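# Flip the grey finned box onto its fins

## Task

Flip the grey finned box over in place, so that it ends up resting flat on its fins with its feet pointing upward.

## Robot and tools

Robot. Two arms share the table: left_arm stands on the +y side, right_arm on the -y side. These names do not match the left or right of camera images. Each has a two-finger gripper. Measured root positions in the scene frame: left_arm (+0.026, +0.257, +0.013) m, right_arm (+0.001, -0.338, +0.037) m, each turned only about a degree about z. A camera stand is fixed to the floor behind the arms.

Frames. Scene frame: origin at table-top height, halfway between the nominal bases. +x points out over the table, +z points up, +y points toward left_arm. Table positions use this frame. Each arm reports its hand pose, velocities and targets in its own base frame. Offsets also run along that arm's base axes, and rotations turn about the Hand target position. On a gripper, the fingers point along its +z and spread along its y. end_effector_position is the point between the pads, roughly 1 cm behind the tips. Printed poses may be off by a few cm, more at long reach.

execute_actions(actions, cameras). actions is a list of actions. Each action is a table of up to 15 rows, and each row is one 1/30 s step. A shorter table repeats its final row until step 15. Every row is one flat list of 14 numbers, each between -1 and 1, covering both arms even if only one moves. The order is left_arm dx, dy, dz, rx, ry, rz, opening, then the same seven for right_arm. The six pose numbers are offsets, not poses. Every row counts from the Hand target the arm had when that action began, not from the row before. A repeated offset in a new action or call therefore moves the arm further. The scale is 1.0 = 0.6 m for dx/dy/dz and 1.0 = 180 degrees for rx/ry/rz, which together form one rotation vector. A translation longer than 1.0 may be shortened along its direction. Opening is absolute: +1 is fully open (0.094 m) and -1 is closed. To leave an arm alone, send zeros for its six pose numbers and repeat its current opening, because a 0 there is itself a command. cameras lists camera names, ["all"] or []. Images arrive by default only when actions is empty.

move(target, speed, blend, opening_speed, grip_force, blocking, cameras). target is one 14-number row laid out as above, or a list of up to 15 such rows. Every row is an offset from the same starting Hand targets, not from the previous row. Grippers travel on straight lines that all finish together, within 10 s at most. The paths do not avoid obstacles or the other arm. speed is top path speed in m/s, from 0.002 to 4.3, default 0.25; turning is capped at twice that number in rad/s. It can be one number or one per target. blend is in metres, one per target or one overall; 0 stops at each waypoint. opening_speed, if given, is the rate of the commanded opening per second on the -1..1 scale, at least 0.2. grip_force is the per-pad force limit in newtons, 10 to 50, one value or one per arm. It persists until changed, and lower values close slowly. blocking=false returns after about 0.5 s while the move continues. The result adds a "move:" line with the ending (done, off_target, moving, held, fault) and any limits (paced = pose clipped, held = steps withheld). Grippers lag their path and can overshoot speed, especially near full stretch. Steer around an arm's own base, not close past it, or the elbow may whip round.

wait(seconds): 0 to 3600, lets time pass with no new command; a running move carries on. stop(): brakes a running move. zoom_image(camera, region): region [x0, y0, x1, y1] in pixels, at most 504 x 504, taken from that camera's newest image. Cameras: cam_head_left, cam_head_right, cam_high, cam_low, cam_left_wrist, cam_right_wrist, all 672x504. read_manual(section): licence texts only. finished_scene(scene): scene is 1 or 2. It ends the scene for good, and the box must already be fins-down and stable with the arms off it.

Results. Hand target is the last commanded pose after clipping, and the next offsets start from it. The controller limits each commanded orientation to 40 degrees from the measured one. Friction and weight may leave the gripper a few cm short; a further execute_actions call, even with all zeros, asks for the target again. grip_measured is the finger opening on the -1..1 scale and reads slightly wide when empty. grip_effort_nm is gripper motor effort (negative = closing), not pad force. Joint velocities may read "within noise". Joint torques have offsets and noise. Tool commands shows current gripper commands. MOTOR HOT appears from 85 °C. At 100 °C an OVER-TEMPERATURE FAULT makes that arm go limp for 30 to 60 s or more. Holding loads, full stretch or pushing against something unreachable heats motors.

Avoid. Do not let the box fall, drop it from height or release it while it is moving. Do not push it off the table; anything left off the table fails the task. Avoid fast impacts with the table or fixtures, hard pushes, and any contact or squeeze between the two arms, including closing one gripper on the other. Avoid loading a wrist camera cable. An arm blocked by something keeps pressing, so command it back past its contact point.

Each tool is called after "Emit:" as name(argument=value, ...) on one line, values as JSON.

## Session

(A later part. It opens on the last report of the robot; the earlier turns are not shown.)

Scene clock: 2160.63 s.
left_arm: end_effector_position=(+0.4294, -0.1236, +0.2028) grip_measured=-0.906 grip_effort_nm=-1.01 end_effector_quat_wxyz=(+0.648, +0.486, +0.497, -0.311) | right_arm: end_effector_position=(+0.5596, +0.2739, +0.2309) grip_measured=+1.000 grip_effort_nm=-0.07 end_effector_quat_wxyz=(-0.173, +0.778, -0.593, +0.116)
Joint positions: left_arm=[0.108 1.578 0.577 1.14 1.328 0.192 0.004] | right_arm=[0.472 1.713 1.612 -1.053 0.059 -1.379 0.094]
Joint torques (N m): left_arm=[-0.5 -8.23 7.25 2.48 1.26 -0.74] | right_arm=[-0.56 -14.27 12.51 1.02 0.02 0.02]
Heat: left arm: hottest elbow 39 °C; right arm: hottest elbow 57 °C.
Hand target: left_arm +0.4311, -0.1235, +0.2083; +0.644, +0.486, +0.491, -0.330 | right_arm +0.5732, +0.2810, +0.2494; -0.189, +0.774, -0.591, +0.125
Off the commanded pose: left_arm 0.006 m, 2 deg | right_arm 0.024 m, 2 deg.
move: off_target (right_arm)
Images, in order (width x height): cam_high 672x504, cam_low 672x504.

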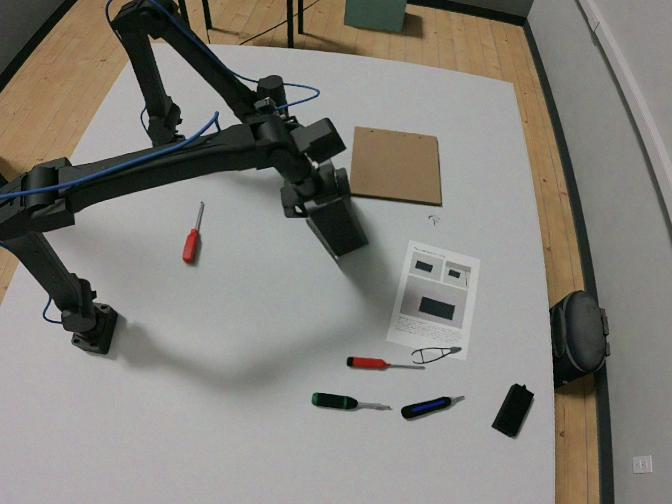

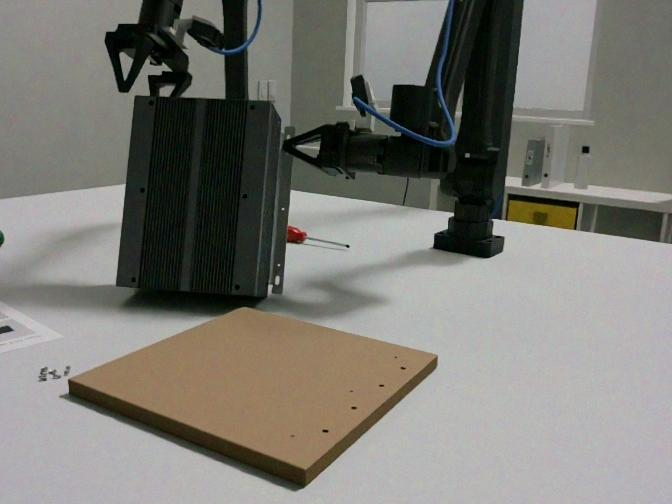

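Emit:
move(target=[0.0505,0.0303,0.007,-0.0276,0.0482,0,-1,0.0522,0.0252,-0.0118,-0.0242,0.05,0,1], speed=0.02, cameras=["cam_low","cam_high","cam_left_wrist"])

Scene clock: 2178.57 s.
left_arm: end_effector_position=(+0.4598, -0.1049, +0.2128) grip_measured=-0.912 grip_effort_nm=-1.01 end_effector_quat_wxyz=(+0.636, +0.431, +0.525, -0.367) | right_arm: end_effector_position=(+0.5965, +0.2927, +0.2338) grip_measured=+1.000 grip_effort_nm=-0.07 end_effector_quat_wxyz=(-0.107, +0.789, -0.599, +0.084)
Joint positions: left_arm=[0.144 1.685 0.667 1.37 1.342 -0.179 0.004] | right_arm=[0.472 1.926 1.955 -1.333 0.059 -1.379 0.094]
Joint torques (N m): left_arm=[-0.67 -9 6.87 2.18 1.01 -0.73] | right_arm=[-0.67 -16.56 11.49 0.29 -0.15 -0.02]
Heat: left arm: hottest elbow 40 °C; right arm: hottest elbow 58 °C.
Hand target: left_arm +0.4614, -0.1052, +0.2124; +0.625, +0.431, +0.524, -0.386 | right_arm +0.6045, +0.2961, +0.2423; -0.113, +0.788, -0.599, +0.086
Off the commanded pose: left_arm 0.002 m, 3 deg | right_arm 0.012 m, 1 deg.
move: off_target (left_arm, right_arm)
Images, in order (width x height): cam_high 672x504, cam_low 672x504, cam_left_wrist 672x504.

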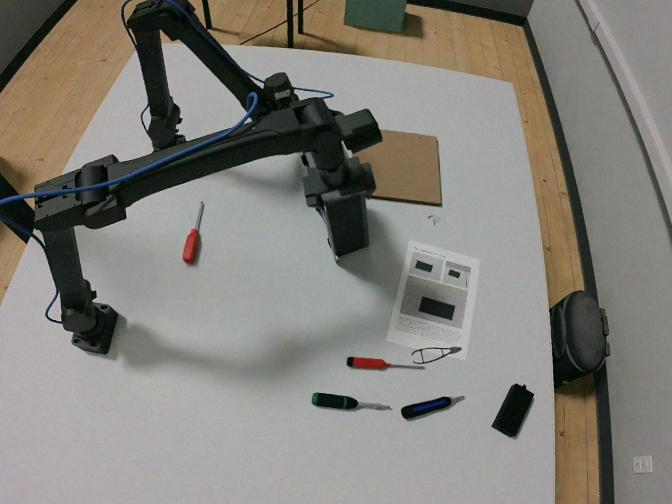

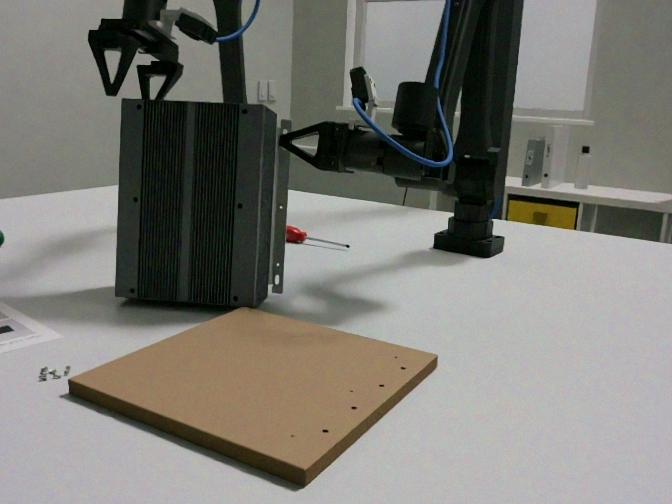

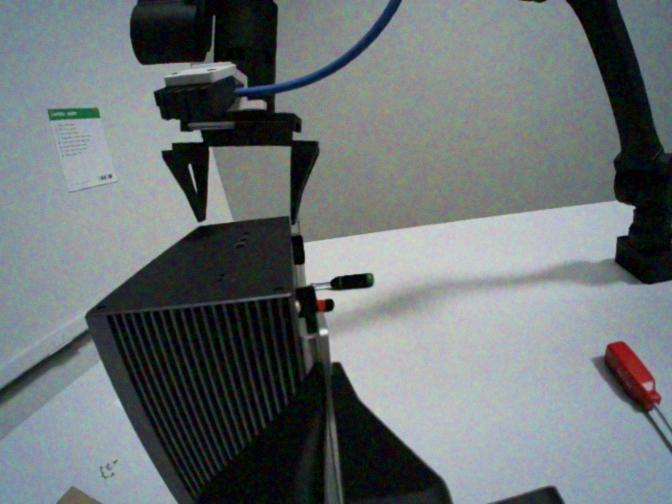

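Emit:
move(target=[0.0523,0.032,0.006,-0.0276,0.0482,0,-1,0,0,0,0,0,0,1], speed=0.015, cameras=["cam_low","cam_head_left"])

Emit:
execute_actions(actions=[], cameras=["cam_left_wrist","cam_right_wrist","cam_high"])

Scene clock: 2195.33 s.
left_arm: end_effector_position=(+0.4800, -0.0884, +0.2172) grip_measured=-0.918 grip_effort_nm=-1.01 end_effector_quat_wxyz=(+0.619, +0.401, +0.541, -0.404) | right_arm: end_effector_position=(+0.6008, +0.2950, +0.2381) grip_measured=+1.000 grip_effort_nm=-0.05 end_effector_quat_wxyz=(-0.114, +0.788, -0.599, +0.088)
Joint positions: left_arm=[0.176 1.754 0.743 1.493 1.368 -0.415 0.004] | right_arm=[0.472 1.93 1.969 -1.327 0.058 -1.379 0.094]
Joint torques (N m): left_arm=[-0.73 -9 8.24 1.28 -0.21 -1.22] | right_arm=[-0.67 -17.32 10.58 0.31 -0.11 -0.05]
Heat: left arm: hottest elbow 40 °C; right arm: hottest elbow 56 °C.
Hand target: left_arm +0.4927, -0.0860, +0.2160; +0.602, +0.373, +0.552, -0.440 | right_arm +0.6045, +0.2961, +0.2423; -0.113, +0.788, -0.599, +0.086
Off the commanded pose: left_arm 0.013 m, 6 deg | right_arm 0.006 m, 0 deg.
move: off_target (left_arm)
Images, in order (width x height): cam_head_left 672x504, cam_low 672x504.

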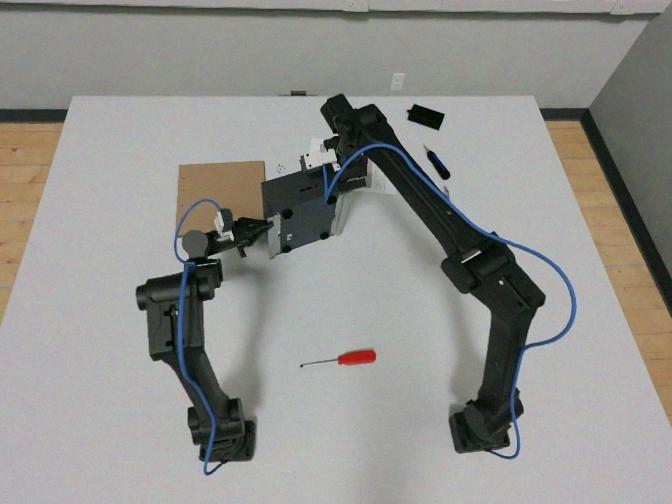

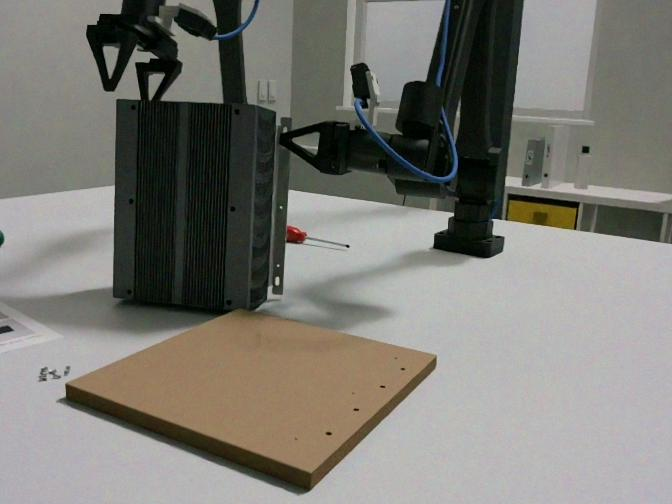

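Scene clock: 2195.33 s.
left_arm: end_effector_position=(+0.4800, -0.0884, +0.2172) grip_measured=-0.918 grip_effort_nm=-1.01 end_effector_quat_wxyz=(+0.619, +0.401, +0.541, -0.404) | right_arm: end_effector_position=(+0.6008, +0.2950, +0.2381) grip_measured=+1.000 grip_effort_nm=-0.05 end_effector_quat_wxyz=(-0.114, +0.788, -0.599, +0.088)
Joint positions: left_arm=[0.176 1.754 0.743 1.493 1.368 -0.415 0.004] | right_arm=[0.472 1.93 1.969 -1.327 0.058 -1.379 0.094]
Joint velocities: within noise
Joint torques (N m): left_arm=[-0.73 -9 8.24 1.28 -0.21 -1.22] | right_arm=[-0.67 -17.32 10.58 0.31 -0.11 -0.05]
Heat: left arm: hottest elbow 40 °C; right arm: hottest elbow 56 °C.
Hand target: left_arm +0.4927, -0.0860, +0.2160; +0.602, +0.373, +0.552, -0.440 | right_arm +0.6045, +0.2961, +0.2423; -0.113, +0.788, -0.599, +0.086
Tool commands: left_gripper/opening=-1.0 right_gripper/opening=+1.0
Off the commanded pose: left_arm 0.013 m, 6 deg | right_arm 0.006 m, 0 deg.
Images, in order (width x height): cam_high 672x504, cam_left_wrist 672x504, cam_right_wrist 672x504.

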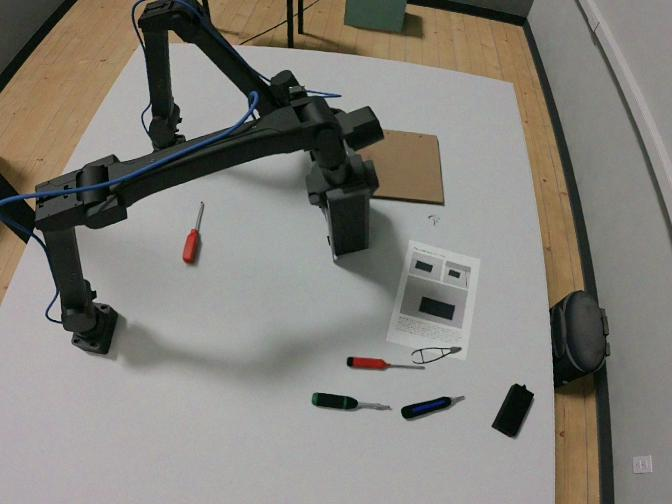

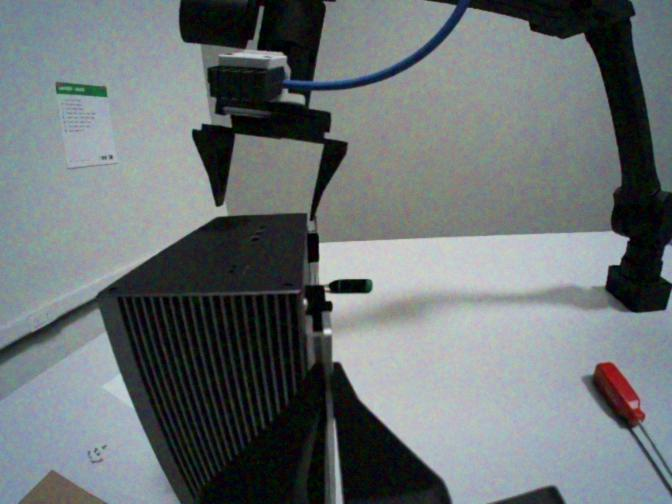

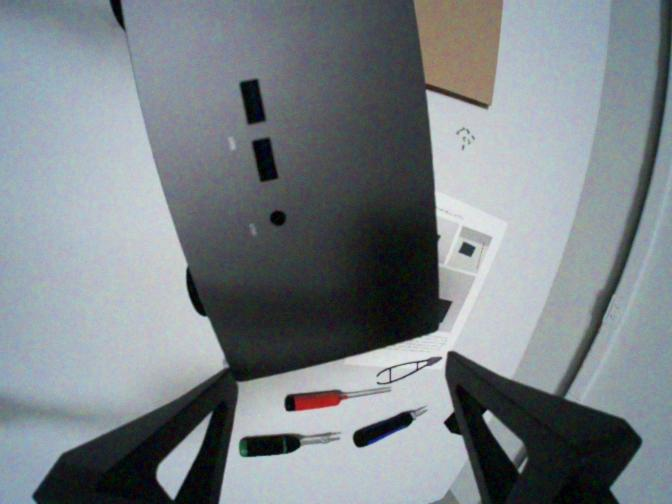

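Emit:
execute_actions(actions=[], cameras=["cam_low"])

Emit:
zoom_image(camera="cam_low", region=[90, 80, 310, 330])

Scene clock: 2261.80 s.
left_arm: end_effector_position=(+0.4800, -0.0884, +0.2172) grip_measured=-0.918 grip_effort_nm=-1.01 end_effector_quat_wxyz=(+0.619, +0.401, +0.541, -0.404) | right_arm: end_effector_position=(+0.6008, +0.2950, +0.2381) grip_measured=+1.000 grip_effort_nm=-0.05 end_effector_quat_wxyz=(-0.114, +0.788, -0.599, +0.088)
Joint positions: left_arm=[0.176 1.754 0.743 1.493 1.368 -0.415 0.004] | right_arm=[0.472 1.93 1.969 -1.327 0.058 -1.379 0.094]
Joint velocities: within noise
Joint torques (N m): left_arm=[-0.79 -9.17 8.21 1.24 -0.21 -1.22] | right_arm=[-0.56 -16.91 10.61 0.18 -0.11 0]
Heat: left arm: hottest elbow 40 °C; right arm: hottest elbow 57 °C.
Hand target: left_arm +0.4927, -0.0860, +0.2160; +0.602, +0.373, +0.552, -0.440 | right_arm +0.6045, +0.2961, +0.2423; -0.113, +0.788, -0.599, +0.086
Tool commands: left_gripper/opening=-1.0 right_gripper/opening=+1.0
Off the commanded pose: left_arm 0.013 m, 6 deg | right_arm 0.006 m, 0 deg.
Images, in order (width x height): cam_low 672x504.

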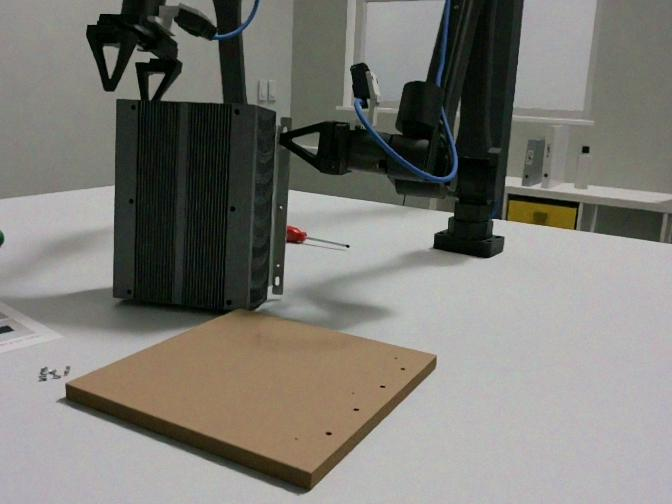

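Scaled by 2.016.

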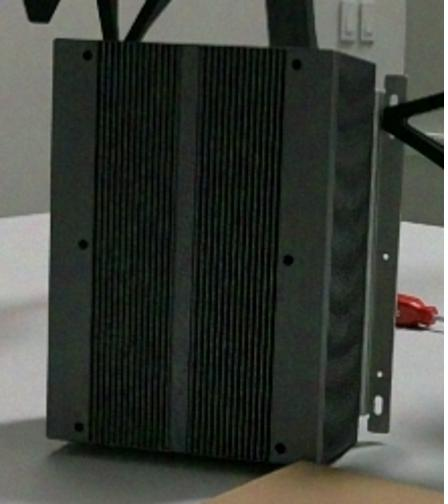

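Emit:
move(target=[-0.015,-0.004,0,0,0,0,-1,-0.012,-0.005,0.1,0,0,0,1], speed=0.04, cameras=["cam_right_wrist","cam_low","cam_high"])

Scene clock: 2371.03 s.
left_arm: end_effector_position=(+0.4863, -0.0786, +0.2165) grip_measured=-0.922 grip_effort_nm=-1.01 end_effector_quat_wxyz=(+0.621, +0.370, +0.554, -0.412) | right_arm: end_effector_position=(+0.5893, +0.2891, +0.2890) grip_measured=+1.000 grip_effort_nm=-0.05 end_effector_quat_wxyz=(-0.100, +0.790, -0.599, +0.081)
Joint positions: left_arm=[0.192 1.772 0.747 1.532 1.338 -0.493 0.004] | right_arm=[0.472 1.931 2.11 -1.498 0.058 -1.379 0.094]
Joint torques (N m): left_arm=[-2.26 -10.58 6.26 2.37 0.94 -0.92] | right_arm=[-0.15 -17.44 11.78 0.57 -0.09 -0.01]
Heat: left arm: hottest elbow 41 °C; right arm: hottest elbow 56 °C.
Hand target: left_arm +0.4837, -0.0885, +0.2161; +0.602, +0.373, +0.552, -0.440 | right_arm +0.5973, +0.2931, +0.3023; -0.113, +0.788, -0.599, +0.086
Off the commanded pose: left_arm 0.010 m, 4 deg | right_arm 0.016 m, 2 deg.
move: off_target (left_arm, right_arm)
Images, in order (width x height): cam_high 672x504, cam_low 672x504, cam_right_wrist 672x504.

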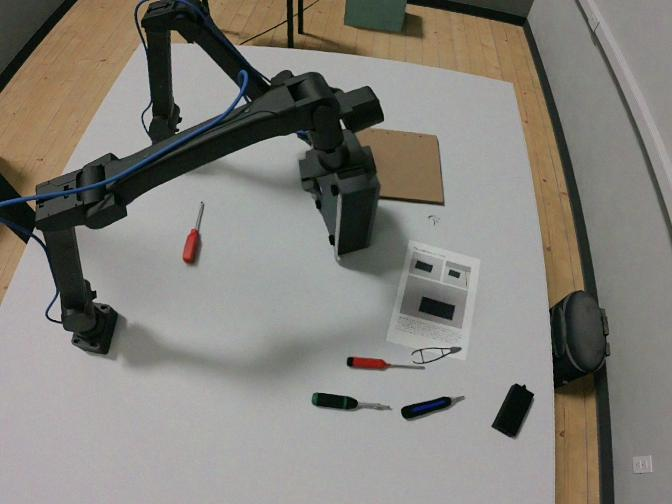

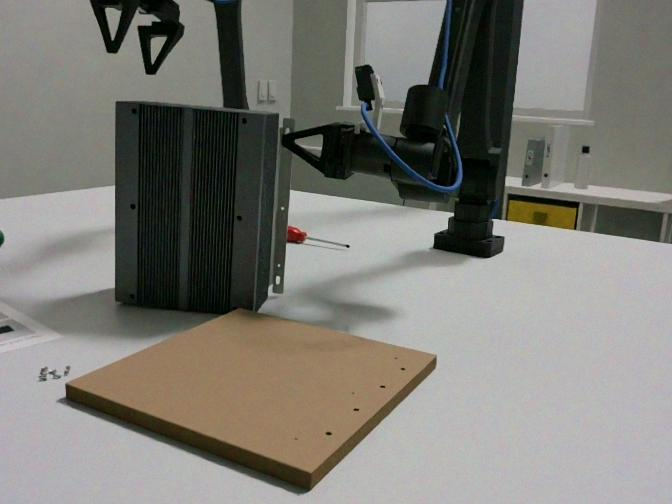

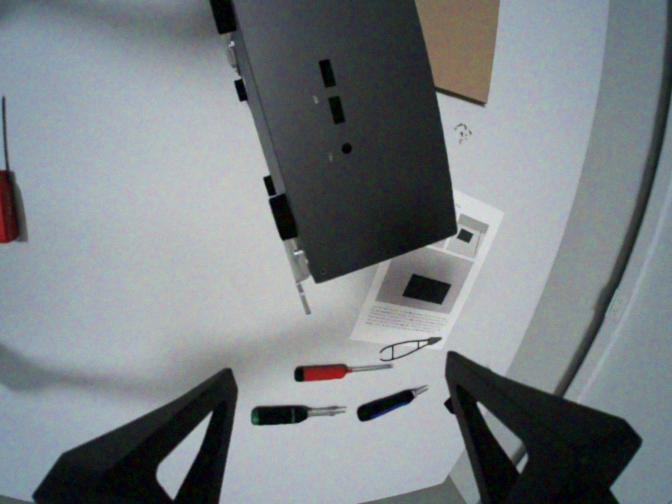

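Emit:
zoom_image(camera="cam_right_wrist", region=[200, 180, 480, 360])

Scaled by 1.800 from the camera's image (finer frame: 960x720).

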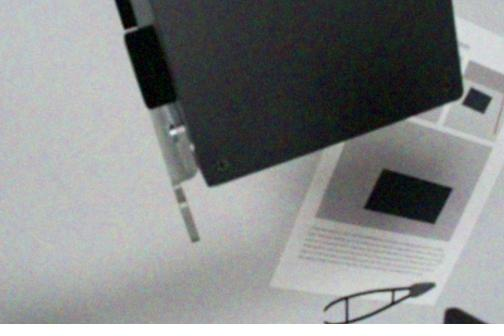

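Emit:
move(target=[[0,0,0,0,0,0,-1,0.0045,-0.205,0.013,0.08,0.057,0.0245,1],[0,0,0,0,0,0,-1,0.0712,-0.2052,-0.1038,0.2343,0.1704,0.0734,1]], speed=0.12, cameras=["cam_right_wrist","cam_low","cam_high"])

Scene clock: 2537.67 s.
left_arm: end_effector_position=(+0.4863, -0.0786, +0.2164) grip_measured=-0.922 grip_effort_nm=-1.01 end_effector_quat_wxyz=(+0.621, +0.369, +0.554, -0.413) | right_arm: end_effector_position=(+0.6288, +0.1771, +0.2266) grip_measured=+1.000 grip_effort_nm=-0.05 end_effector_quat_wxyz=(-0.280, +0.729, -0.548, -0.300)
Joint positions: left_arm=[0.192 1.774 0.747 1.537 1.338 -0.497 0.004] | right_arm=[0.076 2.127 2.125 -1.68 -0.84 -1.827 0.094]
Joint torques (N m): left_arm=[-2.26 -10.58 6.24 2.35 0.93 -0.89] | right_arm=[-1.14 -19.31 11.02 -0.1 -0.88 -0.16]
Heat: left arm: hottest elbow 40 °C; right arm: hottest elbow 60 °C.
Hand target: left_arm +0.4837, -0.0885, +0.2161; +0.602, +0.373, +0.552, -0.440 | right_arm +0.6400, +0.1701, +0.2399; -0.235, +0.751, -0.507, -0.351
Off the commanded pose: left_arm 0.010 m, 4 deg | right_arm 0.019 m, 10 deg.
joint sent to its limit (right arm) — joint 4 (wrist pitch), lower limit. The joint targets are off in orientation, not in position.
move: off_target (right_arm)
Images, in order (width x height): cam_high 672x504, cam_low 672x504, cam_right_wrist 672x504.

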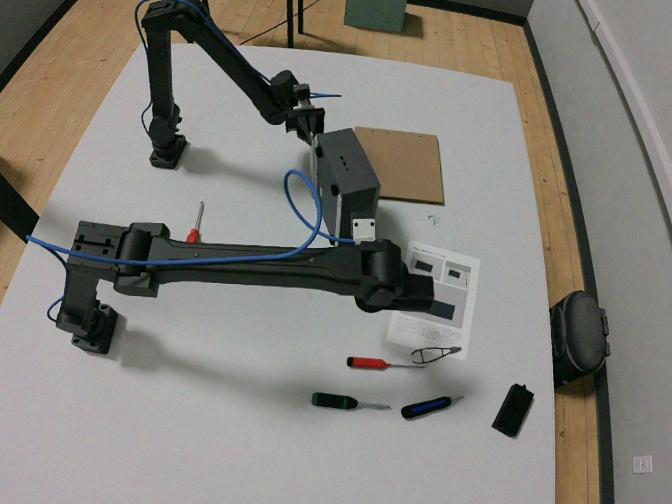

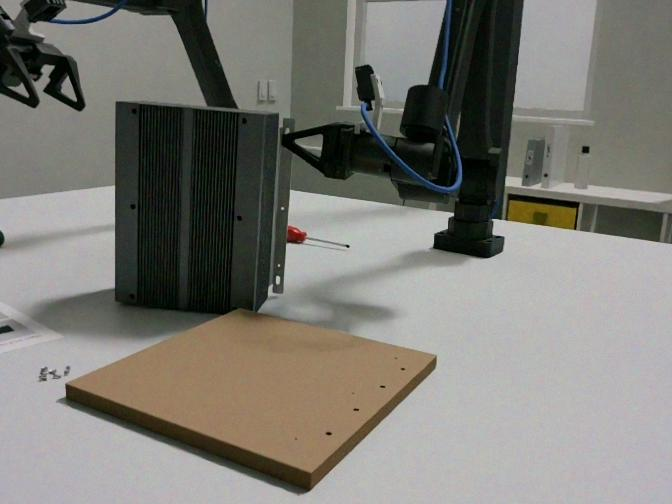

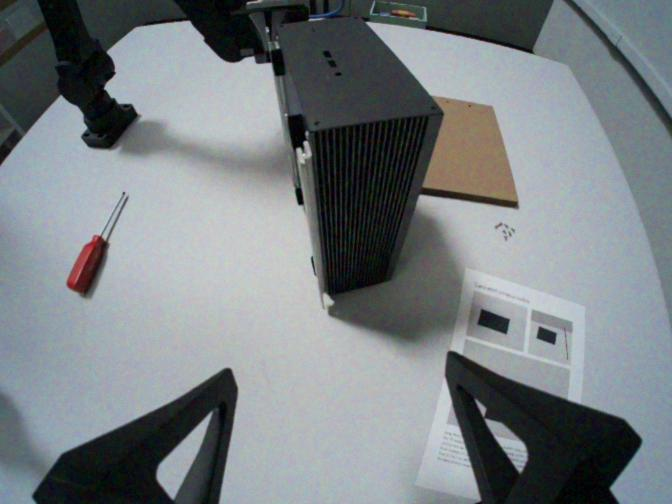

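Emit:
zoom_image(camera="cam_right_wrist", region=[230, 10, 470, 330])

Scaled by 1.575 from the camera's image (finer frame: 960x720).

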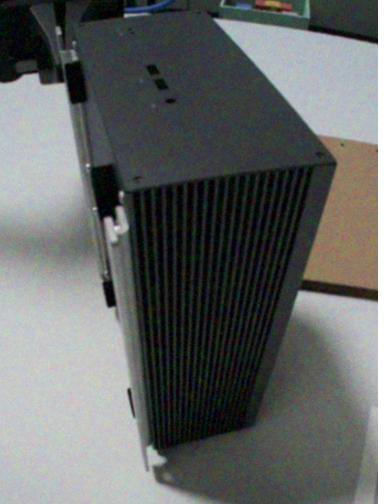

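Emit:
move(target=[0,0,0,0,0,0,-1,-0.0483,0.1142,-0.1665,0,0,0,1], speed=0.08, cameras=["cam_right_wrist","cam_low","cam_high"])

Scene clock: 2601.23 s.
left_arm: end_effector_position=(+0.4863, -0.0786, +0.2164) grip_measured=-0.922 grip_effort_nm=-1.01 end_effector_quat_wxyz=(+0.621, +0.369, +0.554, -0.413) | right_arm: end_effector_position=(+0.6108, +0.2308, +0.1425) grip_measured=+1.000 grip_effort_nm=-0.05 end_effector_quat_wxyz=(-0.231, +0.746, -0.517, -0.352)
Joint positions: left_arm=[0.192 1.774 0.747 1.537 1.338 -0.497 0.004] | right_arm=[0.162 2.241 2.087 -1.67 -0.841 -1.881 0.094]
Joint torques (N m): left_arm=[-2.37 -10.58 6.27 2.33 0.93 -0.89] | right_arm=[0.26 -20.42 7.92 0.23 -0.83 -0.2]
Heat: left arm: hottest elbow 40 °C; right arm: hottest elbow 56 °C.
Hand target: left_arm +0.4837, -0.0885, +0.2161; +0.602, +0.373, +0.552, -0.440 | right_arm +0.6112, +0.2386, +0.1402; -0.235, +0.752, -0.507, -0.351
Off the commanded pose: left_arm 0.010 m, 4 deg | right_arm 0.008 m, 1 deg.
move: done
Images, in order (width x height): cam_high 672x504, cam_low 672x504, cam_right_wrist 672x504.

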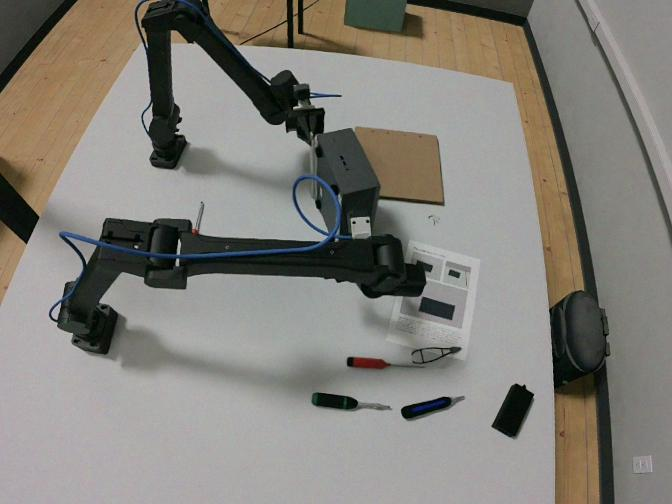

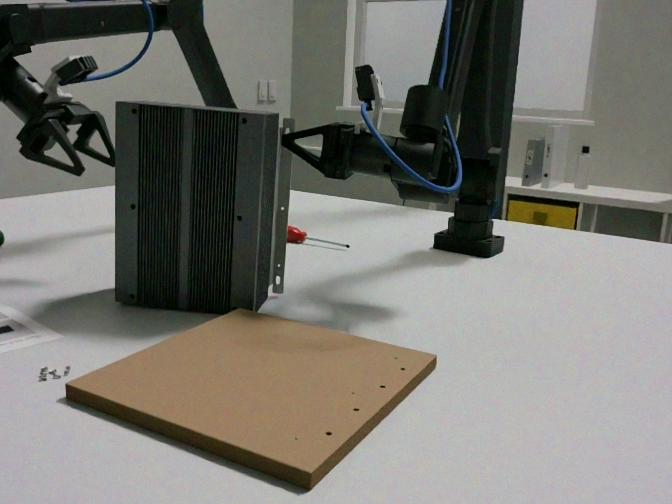

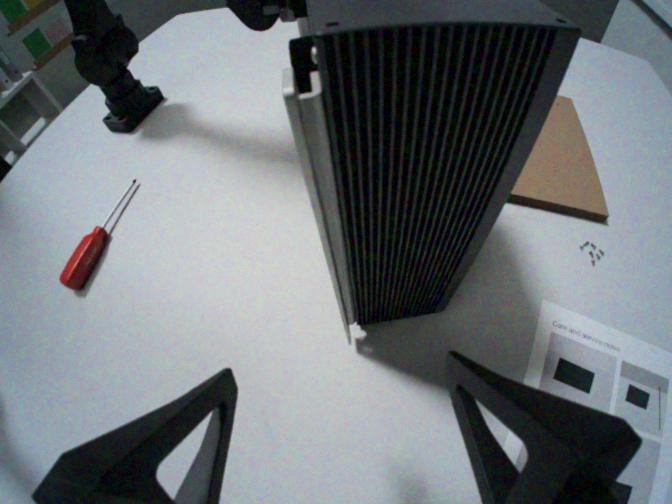

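Emit:
move(target=[0,0,0,0,0,0,-1,-0.0262,0.0603,-0.0593,0,0,0,1], speed=0.05, cameras=["cam_right_wrist","cam_head_right"])

Scene clock: 2652.23 s.
left_arm: end_effector_position=(+0.4863, -0.0786, +0.2164) grip_measured=-0.922 grip_effort_nm=-1.01 end_effector_quat_wxyz=(+0.621, +0.369, +0.554, -0.413) | right_arm: end_effector_position=(+0.5959, +0.2664, +0.0970) grip_measured=+1.000 grip_effort_nm=-0.05 end_effector_quat_wxyz=(-0.230, +0.748, -0.512, -0.354)
Joint positions: left_arm=[0.192 1.774 0.747 1.537 1.338 -0.497 0.004] | right_arm=[0.219 2.241 1.966 -1.501 -0.853 -1.815 0.094]
Joint torques (N m): left_arm=[-2.2 -10.64 6.27 2.33 0.93 -0.89] | right_arm=[0.09 -22.42 7.45 0.39 -0.79 0.02]
Heat: left arm: hottest elbow 39 °C; right arm: hottest elbow 52 °C.
Hand target: left_arm +0.4837, -0.0885, +0.2161; +0.602, +0.373, +0.552, -0.440 | right_arm +0.5955, +0.2746, +0.1046; -0.235, +0.752, -0.507, -0.351
Off the commanded pose: left_arm 0.010 m, 4 deg | right_arm 0.011 m, 1 deg.
move: off_target (right_arm)
Images, in order (width x height): cam_head_right 672x504, cam_right_wrist 672x504.

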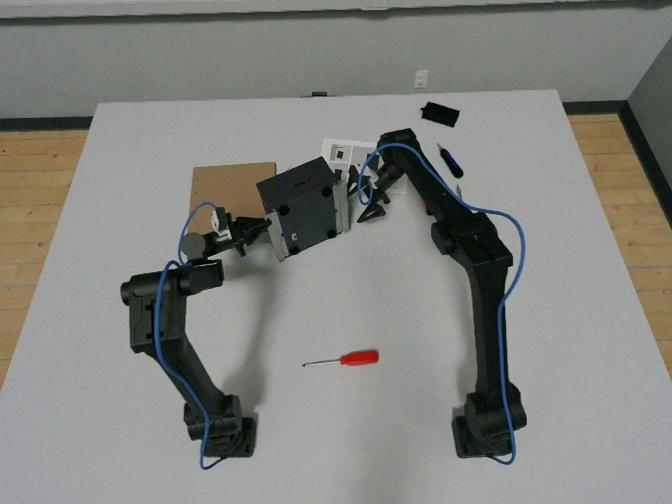

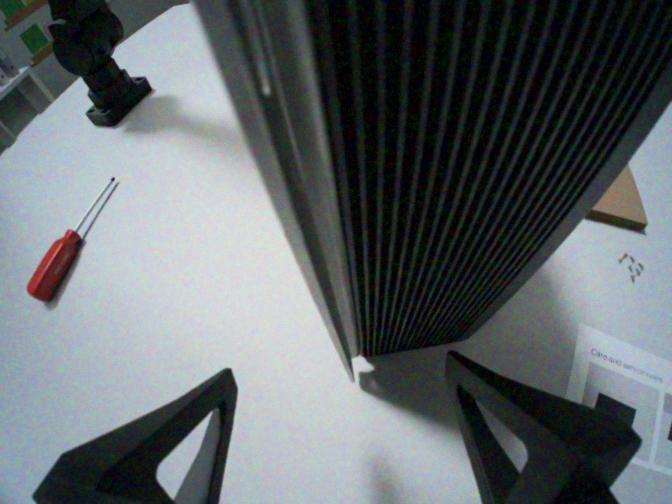

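Emit:
move(target=[0,0,0,0,0,0,-1,-0.0125,0.0307,-0.023,0,0,0,1], speed=0.03, cameras=["cam_right_wrist","cam_low"])

Scene clock: 2671.73 s.
left_arm: end_effector_position=(+0.4862, -0.0786, +0.2165) grip_measured=-0.922 grip_effort_nm=-1.01 end_effector_quat_wxyz=(+0.621, +0.369, +0.554, -0.413) | right_arm: end_effector_position=(+0.5910, +0.2804, +0.0815) grip_measured=+1.000 grip_effort_nm=-0.05 end_effector_quat_wxyz=(-0.231, +0.746, -0.514, -0.354)
Joint positions: left_arm=[0.192 1.774 0.747 1.539 1.337 -0.499 0.004] | right_arm=[0.241 2.241 1.924 -1.428 -0.86 -1.773 0.094]
Joint torques (N m): left_arm=[-2.2 -10.64 6.26 2.29 0.94 -0.88] | right_arm=[1.08 -21.95 7.12 0.61 -0.8 0.05]
Heat: left arm: hottest elbow 39 °C; right arm: hottest elbow 49 °C.
Hand target: left_arm +0.4838, -0.0884, +0.2161; +0.602, +0.373, +0.552, -0.440 | right_arm +0.5879, +0.2932, +0.0908; -0.235, +0.752, -0.506, -0.351
Off the commanded pose: left_arm 0.010 m, 4 deg | right_arm 0.016 m, 1 deg.
move: off_target (right_arm)
Images, in order (width x height): cam_low 672x504, cam_right_wrist 672x504.

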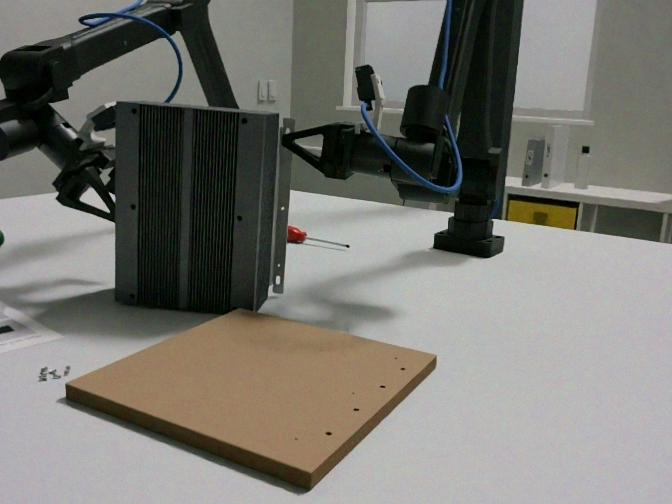

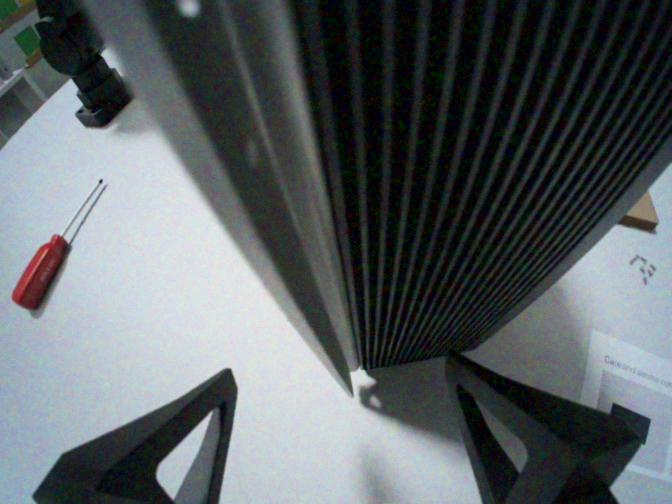

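Emit:
move(target=[0,0,0,0,0,0,-1,-0.005,0.0145,-0.006,0,0,0,1], speed=0.03, cameras=["cam_right_wrist"])

Scene clock: 2683.37 s.
left_arm: end_effector_position=(+0.4862, -0.0783, +0.2166) grip_measured=-0.922 grip_effort_nm=-1.01 end_effector_quat_wxyz=(+0.621, +0.369, +0.554, -0.413) | right_arm: end_effector_position=(+0.5903, +0.2838, +0.0767) grip_measured=+1.000 grip_effort_nm=-0.05 end_effector_quat_wxyz=(-0.232, +0.742, -0.519, -0.355)
Joint positions: left_arm=[0.192 1.774 0.747 1.54 1.338 -0.501 0.004] | right_arm=[0.245 2.241 1.91 -1.401 -0.865 -1.751 0.094]
Joint torques (N m): left_arm=[-2.32 -10.64 6.27 2.33 0.92 -0.87] | right_arm=[1.73 -22.71 7.12 0.54 -0.66 0.07]
Heat: left arm: hottest elbow 39 °C; right arm: hottest elbow 49 °C.
Hand target: left_arm +0.4838, -0.0885, +0.2161; +0.602, +0.373, +0.552, -0.440 | right_arm +0.5848, +0.3019, +0.0872; -0.235, +0.752, -0.506, -0.351
Off the commanded pose: left_arm 0.010 m, 4 deg | right_arm 0.022 m, 2 deg.
move: off_target (right_arm)

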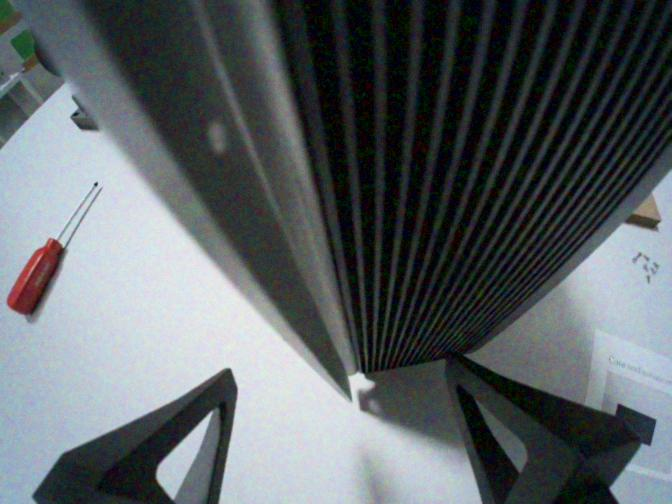

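Emit:
move(target=[0,0,0,0,0,0,-1,0.0085,-0.019,-0.006,0,0,0,-1], speed=0.03, opening_speed=0.5, cameras=["cam_right_wrist","cam_low"])

Scene clock: 2697.57 s.
left_arm: end_effector_position=(+0.4860, -0.0783, +0.2166) grip_measured=-0.922 grip_effort_nm=-1.01 end_effector_quat_wxyz=(+0.621, +0.369, +0.554, -0.413) | right_arm: end_effector_position=(+0.5894, +0.2835, +0.0767) grip_measured=-0.923 grip_effort_nm=-1.00 end_effector_quat_wxyz=(-0.231, +0.742, -0.519, -0.356)
Joint positions: left_arm=[0.192 1.775 0.747 1.542 1.338 -0.502 0.004] | right_arm=[0.245 2.241 1.91 -1.406 -0.864 -1.752 0.004]
Joint torques (N m): left_arm=[-2.37 -10.64 6.31 2.21 0.89 -0.86] | right_arm=[0.03 -20.95 8.24 -0.12 -0.57 -0.26]
Heat: left arm: hottest elbow 39 °C; right arm: hottest elbow 48 °C.
Hand target: left_arm +0.4838, -0.0885, +0.2161; +0.602, +0.373, +0.552, -0.440 | right_arm +0.5899, +0.2905, +0.0836; -0.235, +0.752, -0.506, -0.351
Off the commanded pose: left_arm 0.010 m, 4 deg | right_arm 0.010 m, 2 deg.
move: done
Images, in order (width x height): cam_low 672x504, cam_right_wrist 672x504.

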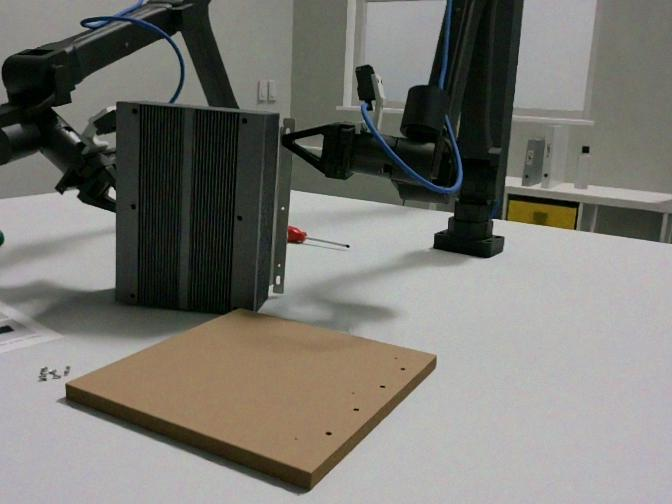

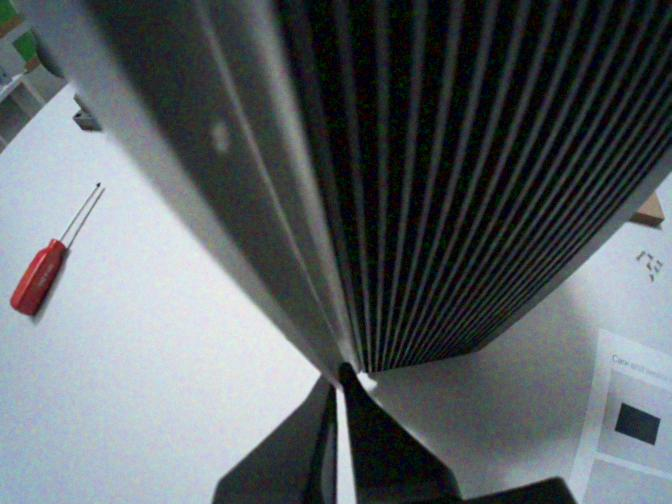

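Emit:
move(target=[[0.0037,0.0158,0.0008,0,0,0,-1,0,0,0,0,0,0,-1],[0.0037,0.0158,0.0008,0,0,0,0,0,0,0,0,0,0,-1],[-0.028,0.0942,-0.0067,0,0,0,0,0,0,0,0,0,0,-1],[-0.028,0.0942,-0.1485,0,0,0,0,0,0,0,0,0,0,-1]], speed=0.06, opening_speed=1.0, cameras=["cam_left_wrist","cam_low","cam_head_left"])

Scene clock: 2724.57 s.
left_arm: end_effector_position=(+0.4677, -0.0352, +0.1350) grip_measured=-0.003 grip_effort_nm=0.16 end_effector_quat_wxyz=(+0.581, +0.378, +0.587, -0.419) | right_arm: end_effector_position=(+0.5894, +0.2833, +0.0765) grip_measured=-0.924 grip_effort_nm=-1.04 end_effector_quat_wxyz=(-0.230, +0.743, -0.519, -0.355)
Joint positions: left_arm=[0.305 1.928 0.722 1.566 1.498 -0.412 0.047] | right_arm=[0.245 2.241 1.91 -1.406 -0.863 -1.753 0.004]
Joint torques (N m): left_arm=[0.03 -10.17 4 2.25 -0.04 -0.02] | right_arm=[0.32 -20.89 8.34 -0.03 -0.65 -0.25]
Heat: left arm: hottest elbow 39 °C; right arm: hottest elbow 47 °C.
Hand target: left_arm +0.4669, -0.0319, +0.1269; +0.602, +0.373, +0.552, -0.440 | right_arm +0.5900, +0.2904, +0.0835; -0.235, +0.752, -0.507, -0.351
Off the commanded pose: left_arm 0.009 m, 5 deg | right_arm 0.010 m, 2 deg.
joint sent to its limit (left arm) — joint 4 (wrist pitch), upper limit. The joint targets are off in orientation, not in position.
move: off_target (left_arm); target 2's new opening was sent with left_arm's hand 0.002 m and 3 deg from that target
Images, in order (width x height): cam_head_left 672x504, cam_low 672x504, cam_left_wrist 672x504.

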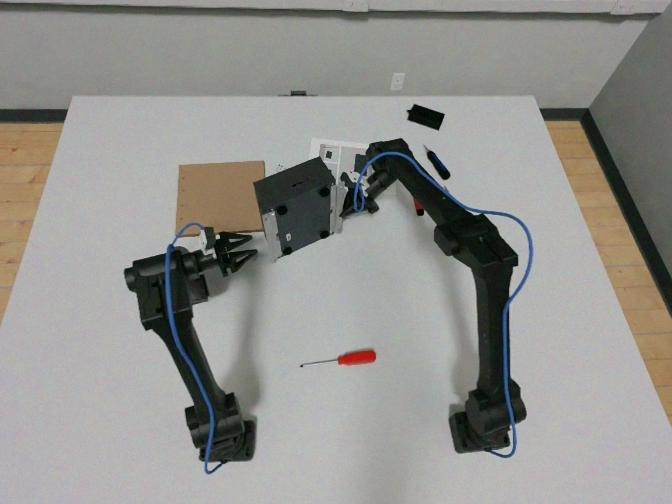

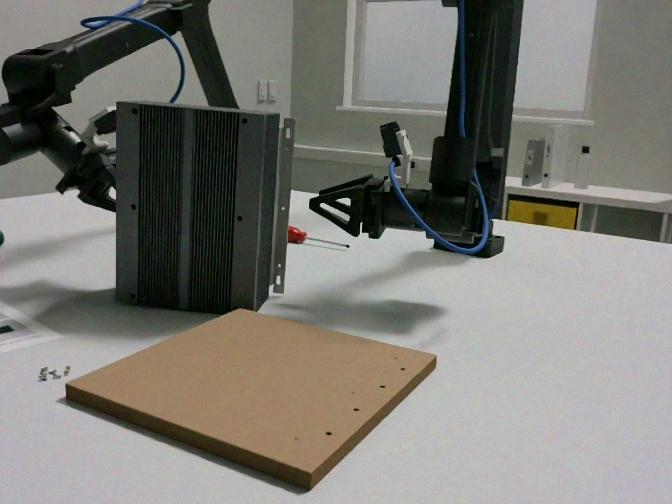

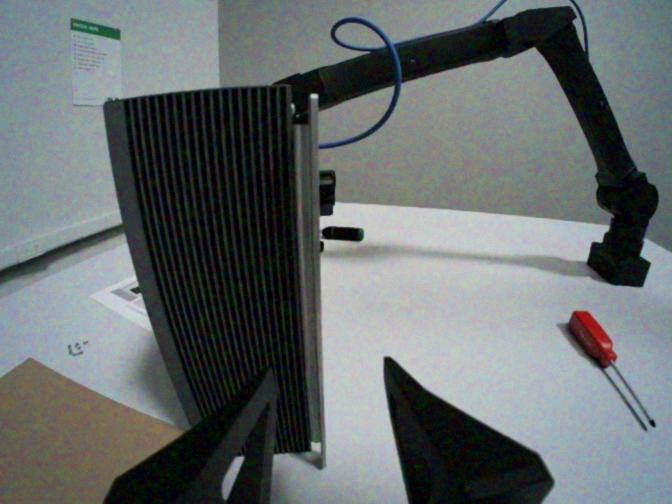

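Emit:
move(target=[[0,0,0,0.0996,0.0264,0.0170,0,0,0,0,0,0,0,-1],[0.0229,-0.054,-0.003,0.0996,0.0264,0.0170,0,0,0,0,0,0,0,-1]], speed=0.06, cameras=["cam_left_wrist","cam_low"])

Scene clock: 2777.40 s.
left_arm: end_effector_position=(+0.4806, -0.0612, +0.1252) grip_measured=-0.003 grip_effort_nm=0.16 end_effector_quat_wxyz=(+0.524, +0.428, +0.649, -0.347) | right_arm: end_effector_position=(+0.5894, +0.2833, +0.0765) grip_measured=-0.924 grip_effort_nm=-1.04 end_effector_quat_wxyz=(-0.230, +0.743, -0.519, -0.355)
Joint positions: left_arm=[0.227 1.655 0.821 -0.052 1.298 0.867 0.047] | right_arm=[0.245 2.241 1.91 -1.406 -0.863 -1.753 0.004]
Joint torques (N m): left_arm=[-1.32 -10.99 6.27 2.07 0.52 -0.33] | right_arm=[0.26 -21.48 8.32 -0.18 -0.62 -0.2]
Heat: left arm: hottest elbow 38 °C; right arm: hottest elbow 47 °C.
Hand target: left_arm +0.4807, -0.0644, +0.1252; +0.524, +0.429, +0.648, -0.348 | right_arm +0.5900, +0.2904, +0.0835; -0.235, +0.752, -0.507, -0.351
Off the commanded pose: left_arm 0.003 m, 0 deg | right_arm 0.010 m, 2 deg.
move: done
Images, in order (width x height): cam_low 672x504, cam_left_wrist 672x504.

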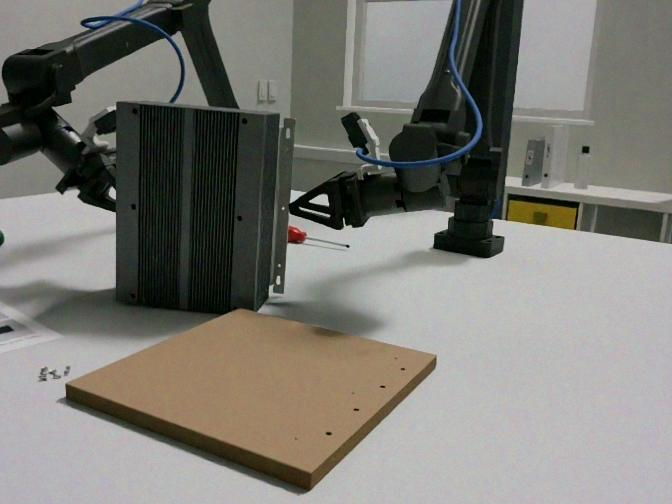

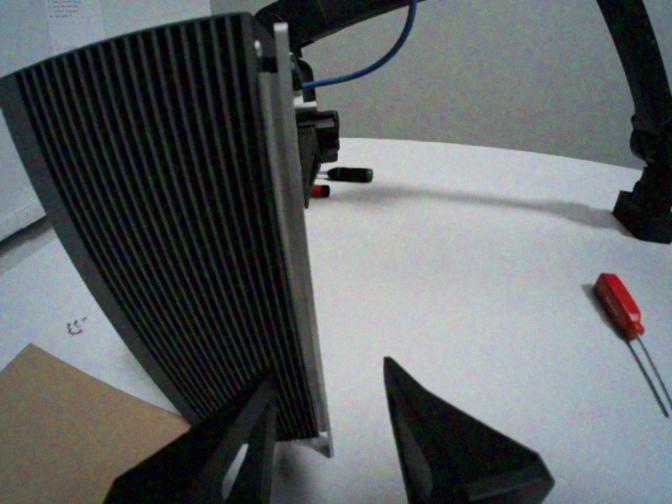

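Emit:
move(target=[0.0303,-0.0378,0.003,0,0,0,0,0,0,0,0,0,0,-1], speed=0.04, cameras=["cam_left_wrist"])

Scene clock: 2824.50 s.
left_arm: end_effector_position=(+0.4943, -0.0812, +0.1319) grip_measured=-0.002 grip_effort_nm=0.16 end_effector_quat_wxyz=(+0.526, +0.427, +0.650, -0.343) | right_arm: end_effector_position=(+0.5894, +0.2833, +0.0765) grip_measured=-0.924 grip_effort_nm=-1.04 end_effector_quat_wxyz=(-0.230, +0.742, -0.519, -0.356)
Joint positions: left_arm=[0.174 1.656 0.821 0.094 1.253 0.72 0.047] | right_arm=[0.245 2.241 1.91 -1.406 -0.863 -1.752 0.004]
Joint torques (N m): left_arm=[-1.96 -9.35 7.39 2.43 0.56 -0.32] | right_arm=[-0.21 -21.25 8.12 -0.09 -0.62 -0.26]
Heat: left arm: hottest elbow 38 °C; right arm: hottest elbow 47 °C.
Hand target: left_arm +0.4989, -0.0869, +0.1270; +0.525, +0.429, +0.648, -0.348 | right_arm +0.5900, +0.2904, +0.0835; -0.235, +0.752, -0.507, -0.351
Off the commanded pose: left_arm 0.009 m, 1 deg | right_arm 0.010 m, 2 deg.
move: done

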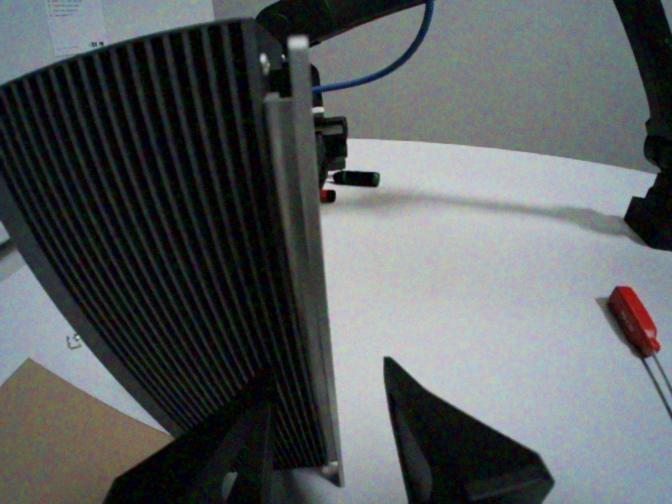

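Emit:
move(target=[0.0055,-0.016,-0.004,0,0,0,0,0,0,0,0,0,0,-1], speed=0.04, cameras=["cam_left_wrist"])

Scene clock: 2834.43 s.
left_arm: end_effector_position=(+0.4968, -0.0808, +0.1324) grip_measured=-0.002 grip_effort_nm=0.16 end_effector_quat_wxyz=(+0.530, +0.421, +0.652, -0.341) | right_arm: end_effector_position=(+0.5890, +0.2832, +0.0766) grip_measured=-0.924 grip_effort_nm=-1.04 end_effector_quat_wxyz=(-0.229, +0.742, -0.520, -0.356)
Joint positions: left_arm=[0.174 1.66 0.814 0.146 1.247 0.675 0.047] | right_arm=[0.245 2.241 1.91 -1.408 -0.863 -1.752 0.004]
Joint torques (N m): left_arm=[-3.78 -8.88 7.49 2.62 0.12 -0.33] | right_arm=[-0.03 -21.6 8.17 -0.12 -0.59 -0.25]
Heat: left arm: hottest elbow 38 °C; right arm: hottest elbow 47 °C.
Hand target: left_arm +0.5021, -0.0966, +0.1246; +0.524, +0.429, +0.648, -0.348 | right_arm +0.5900, +0.2904, +0.0835; -0.235, +0.751, -0.507, -0.351
Off the commanded pose: left_arm 0.018 m, 1 deg | right_arm 0.010 m, 2 deg.
move: off_target (left_arm)

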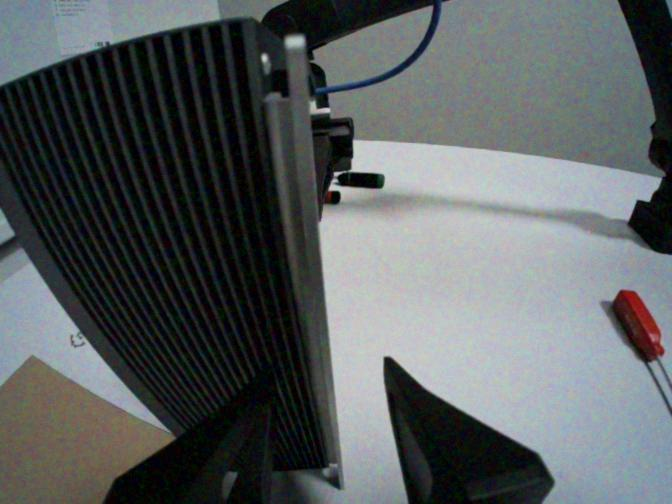

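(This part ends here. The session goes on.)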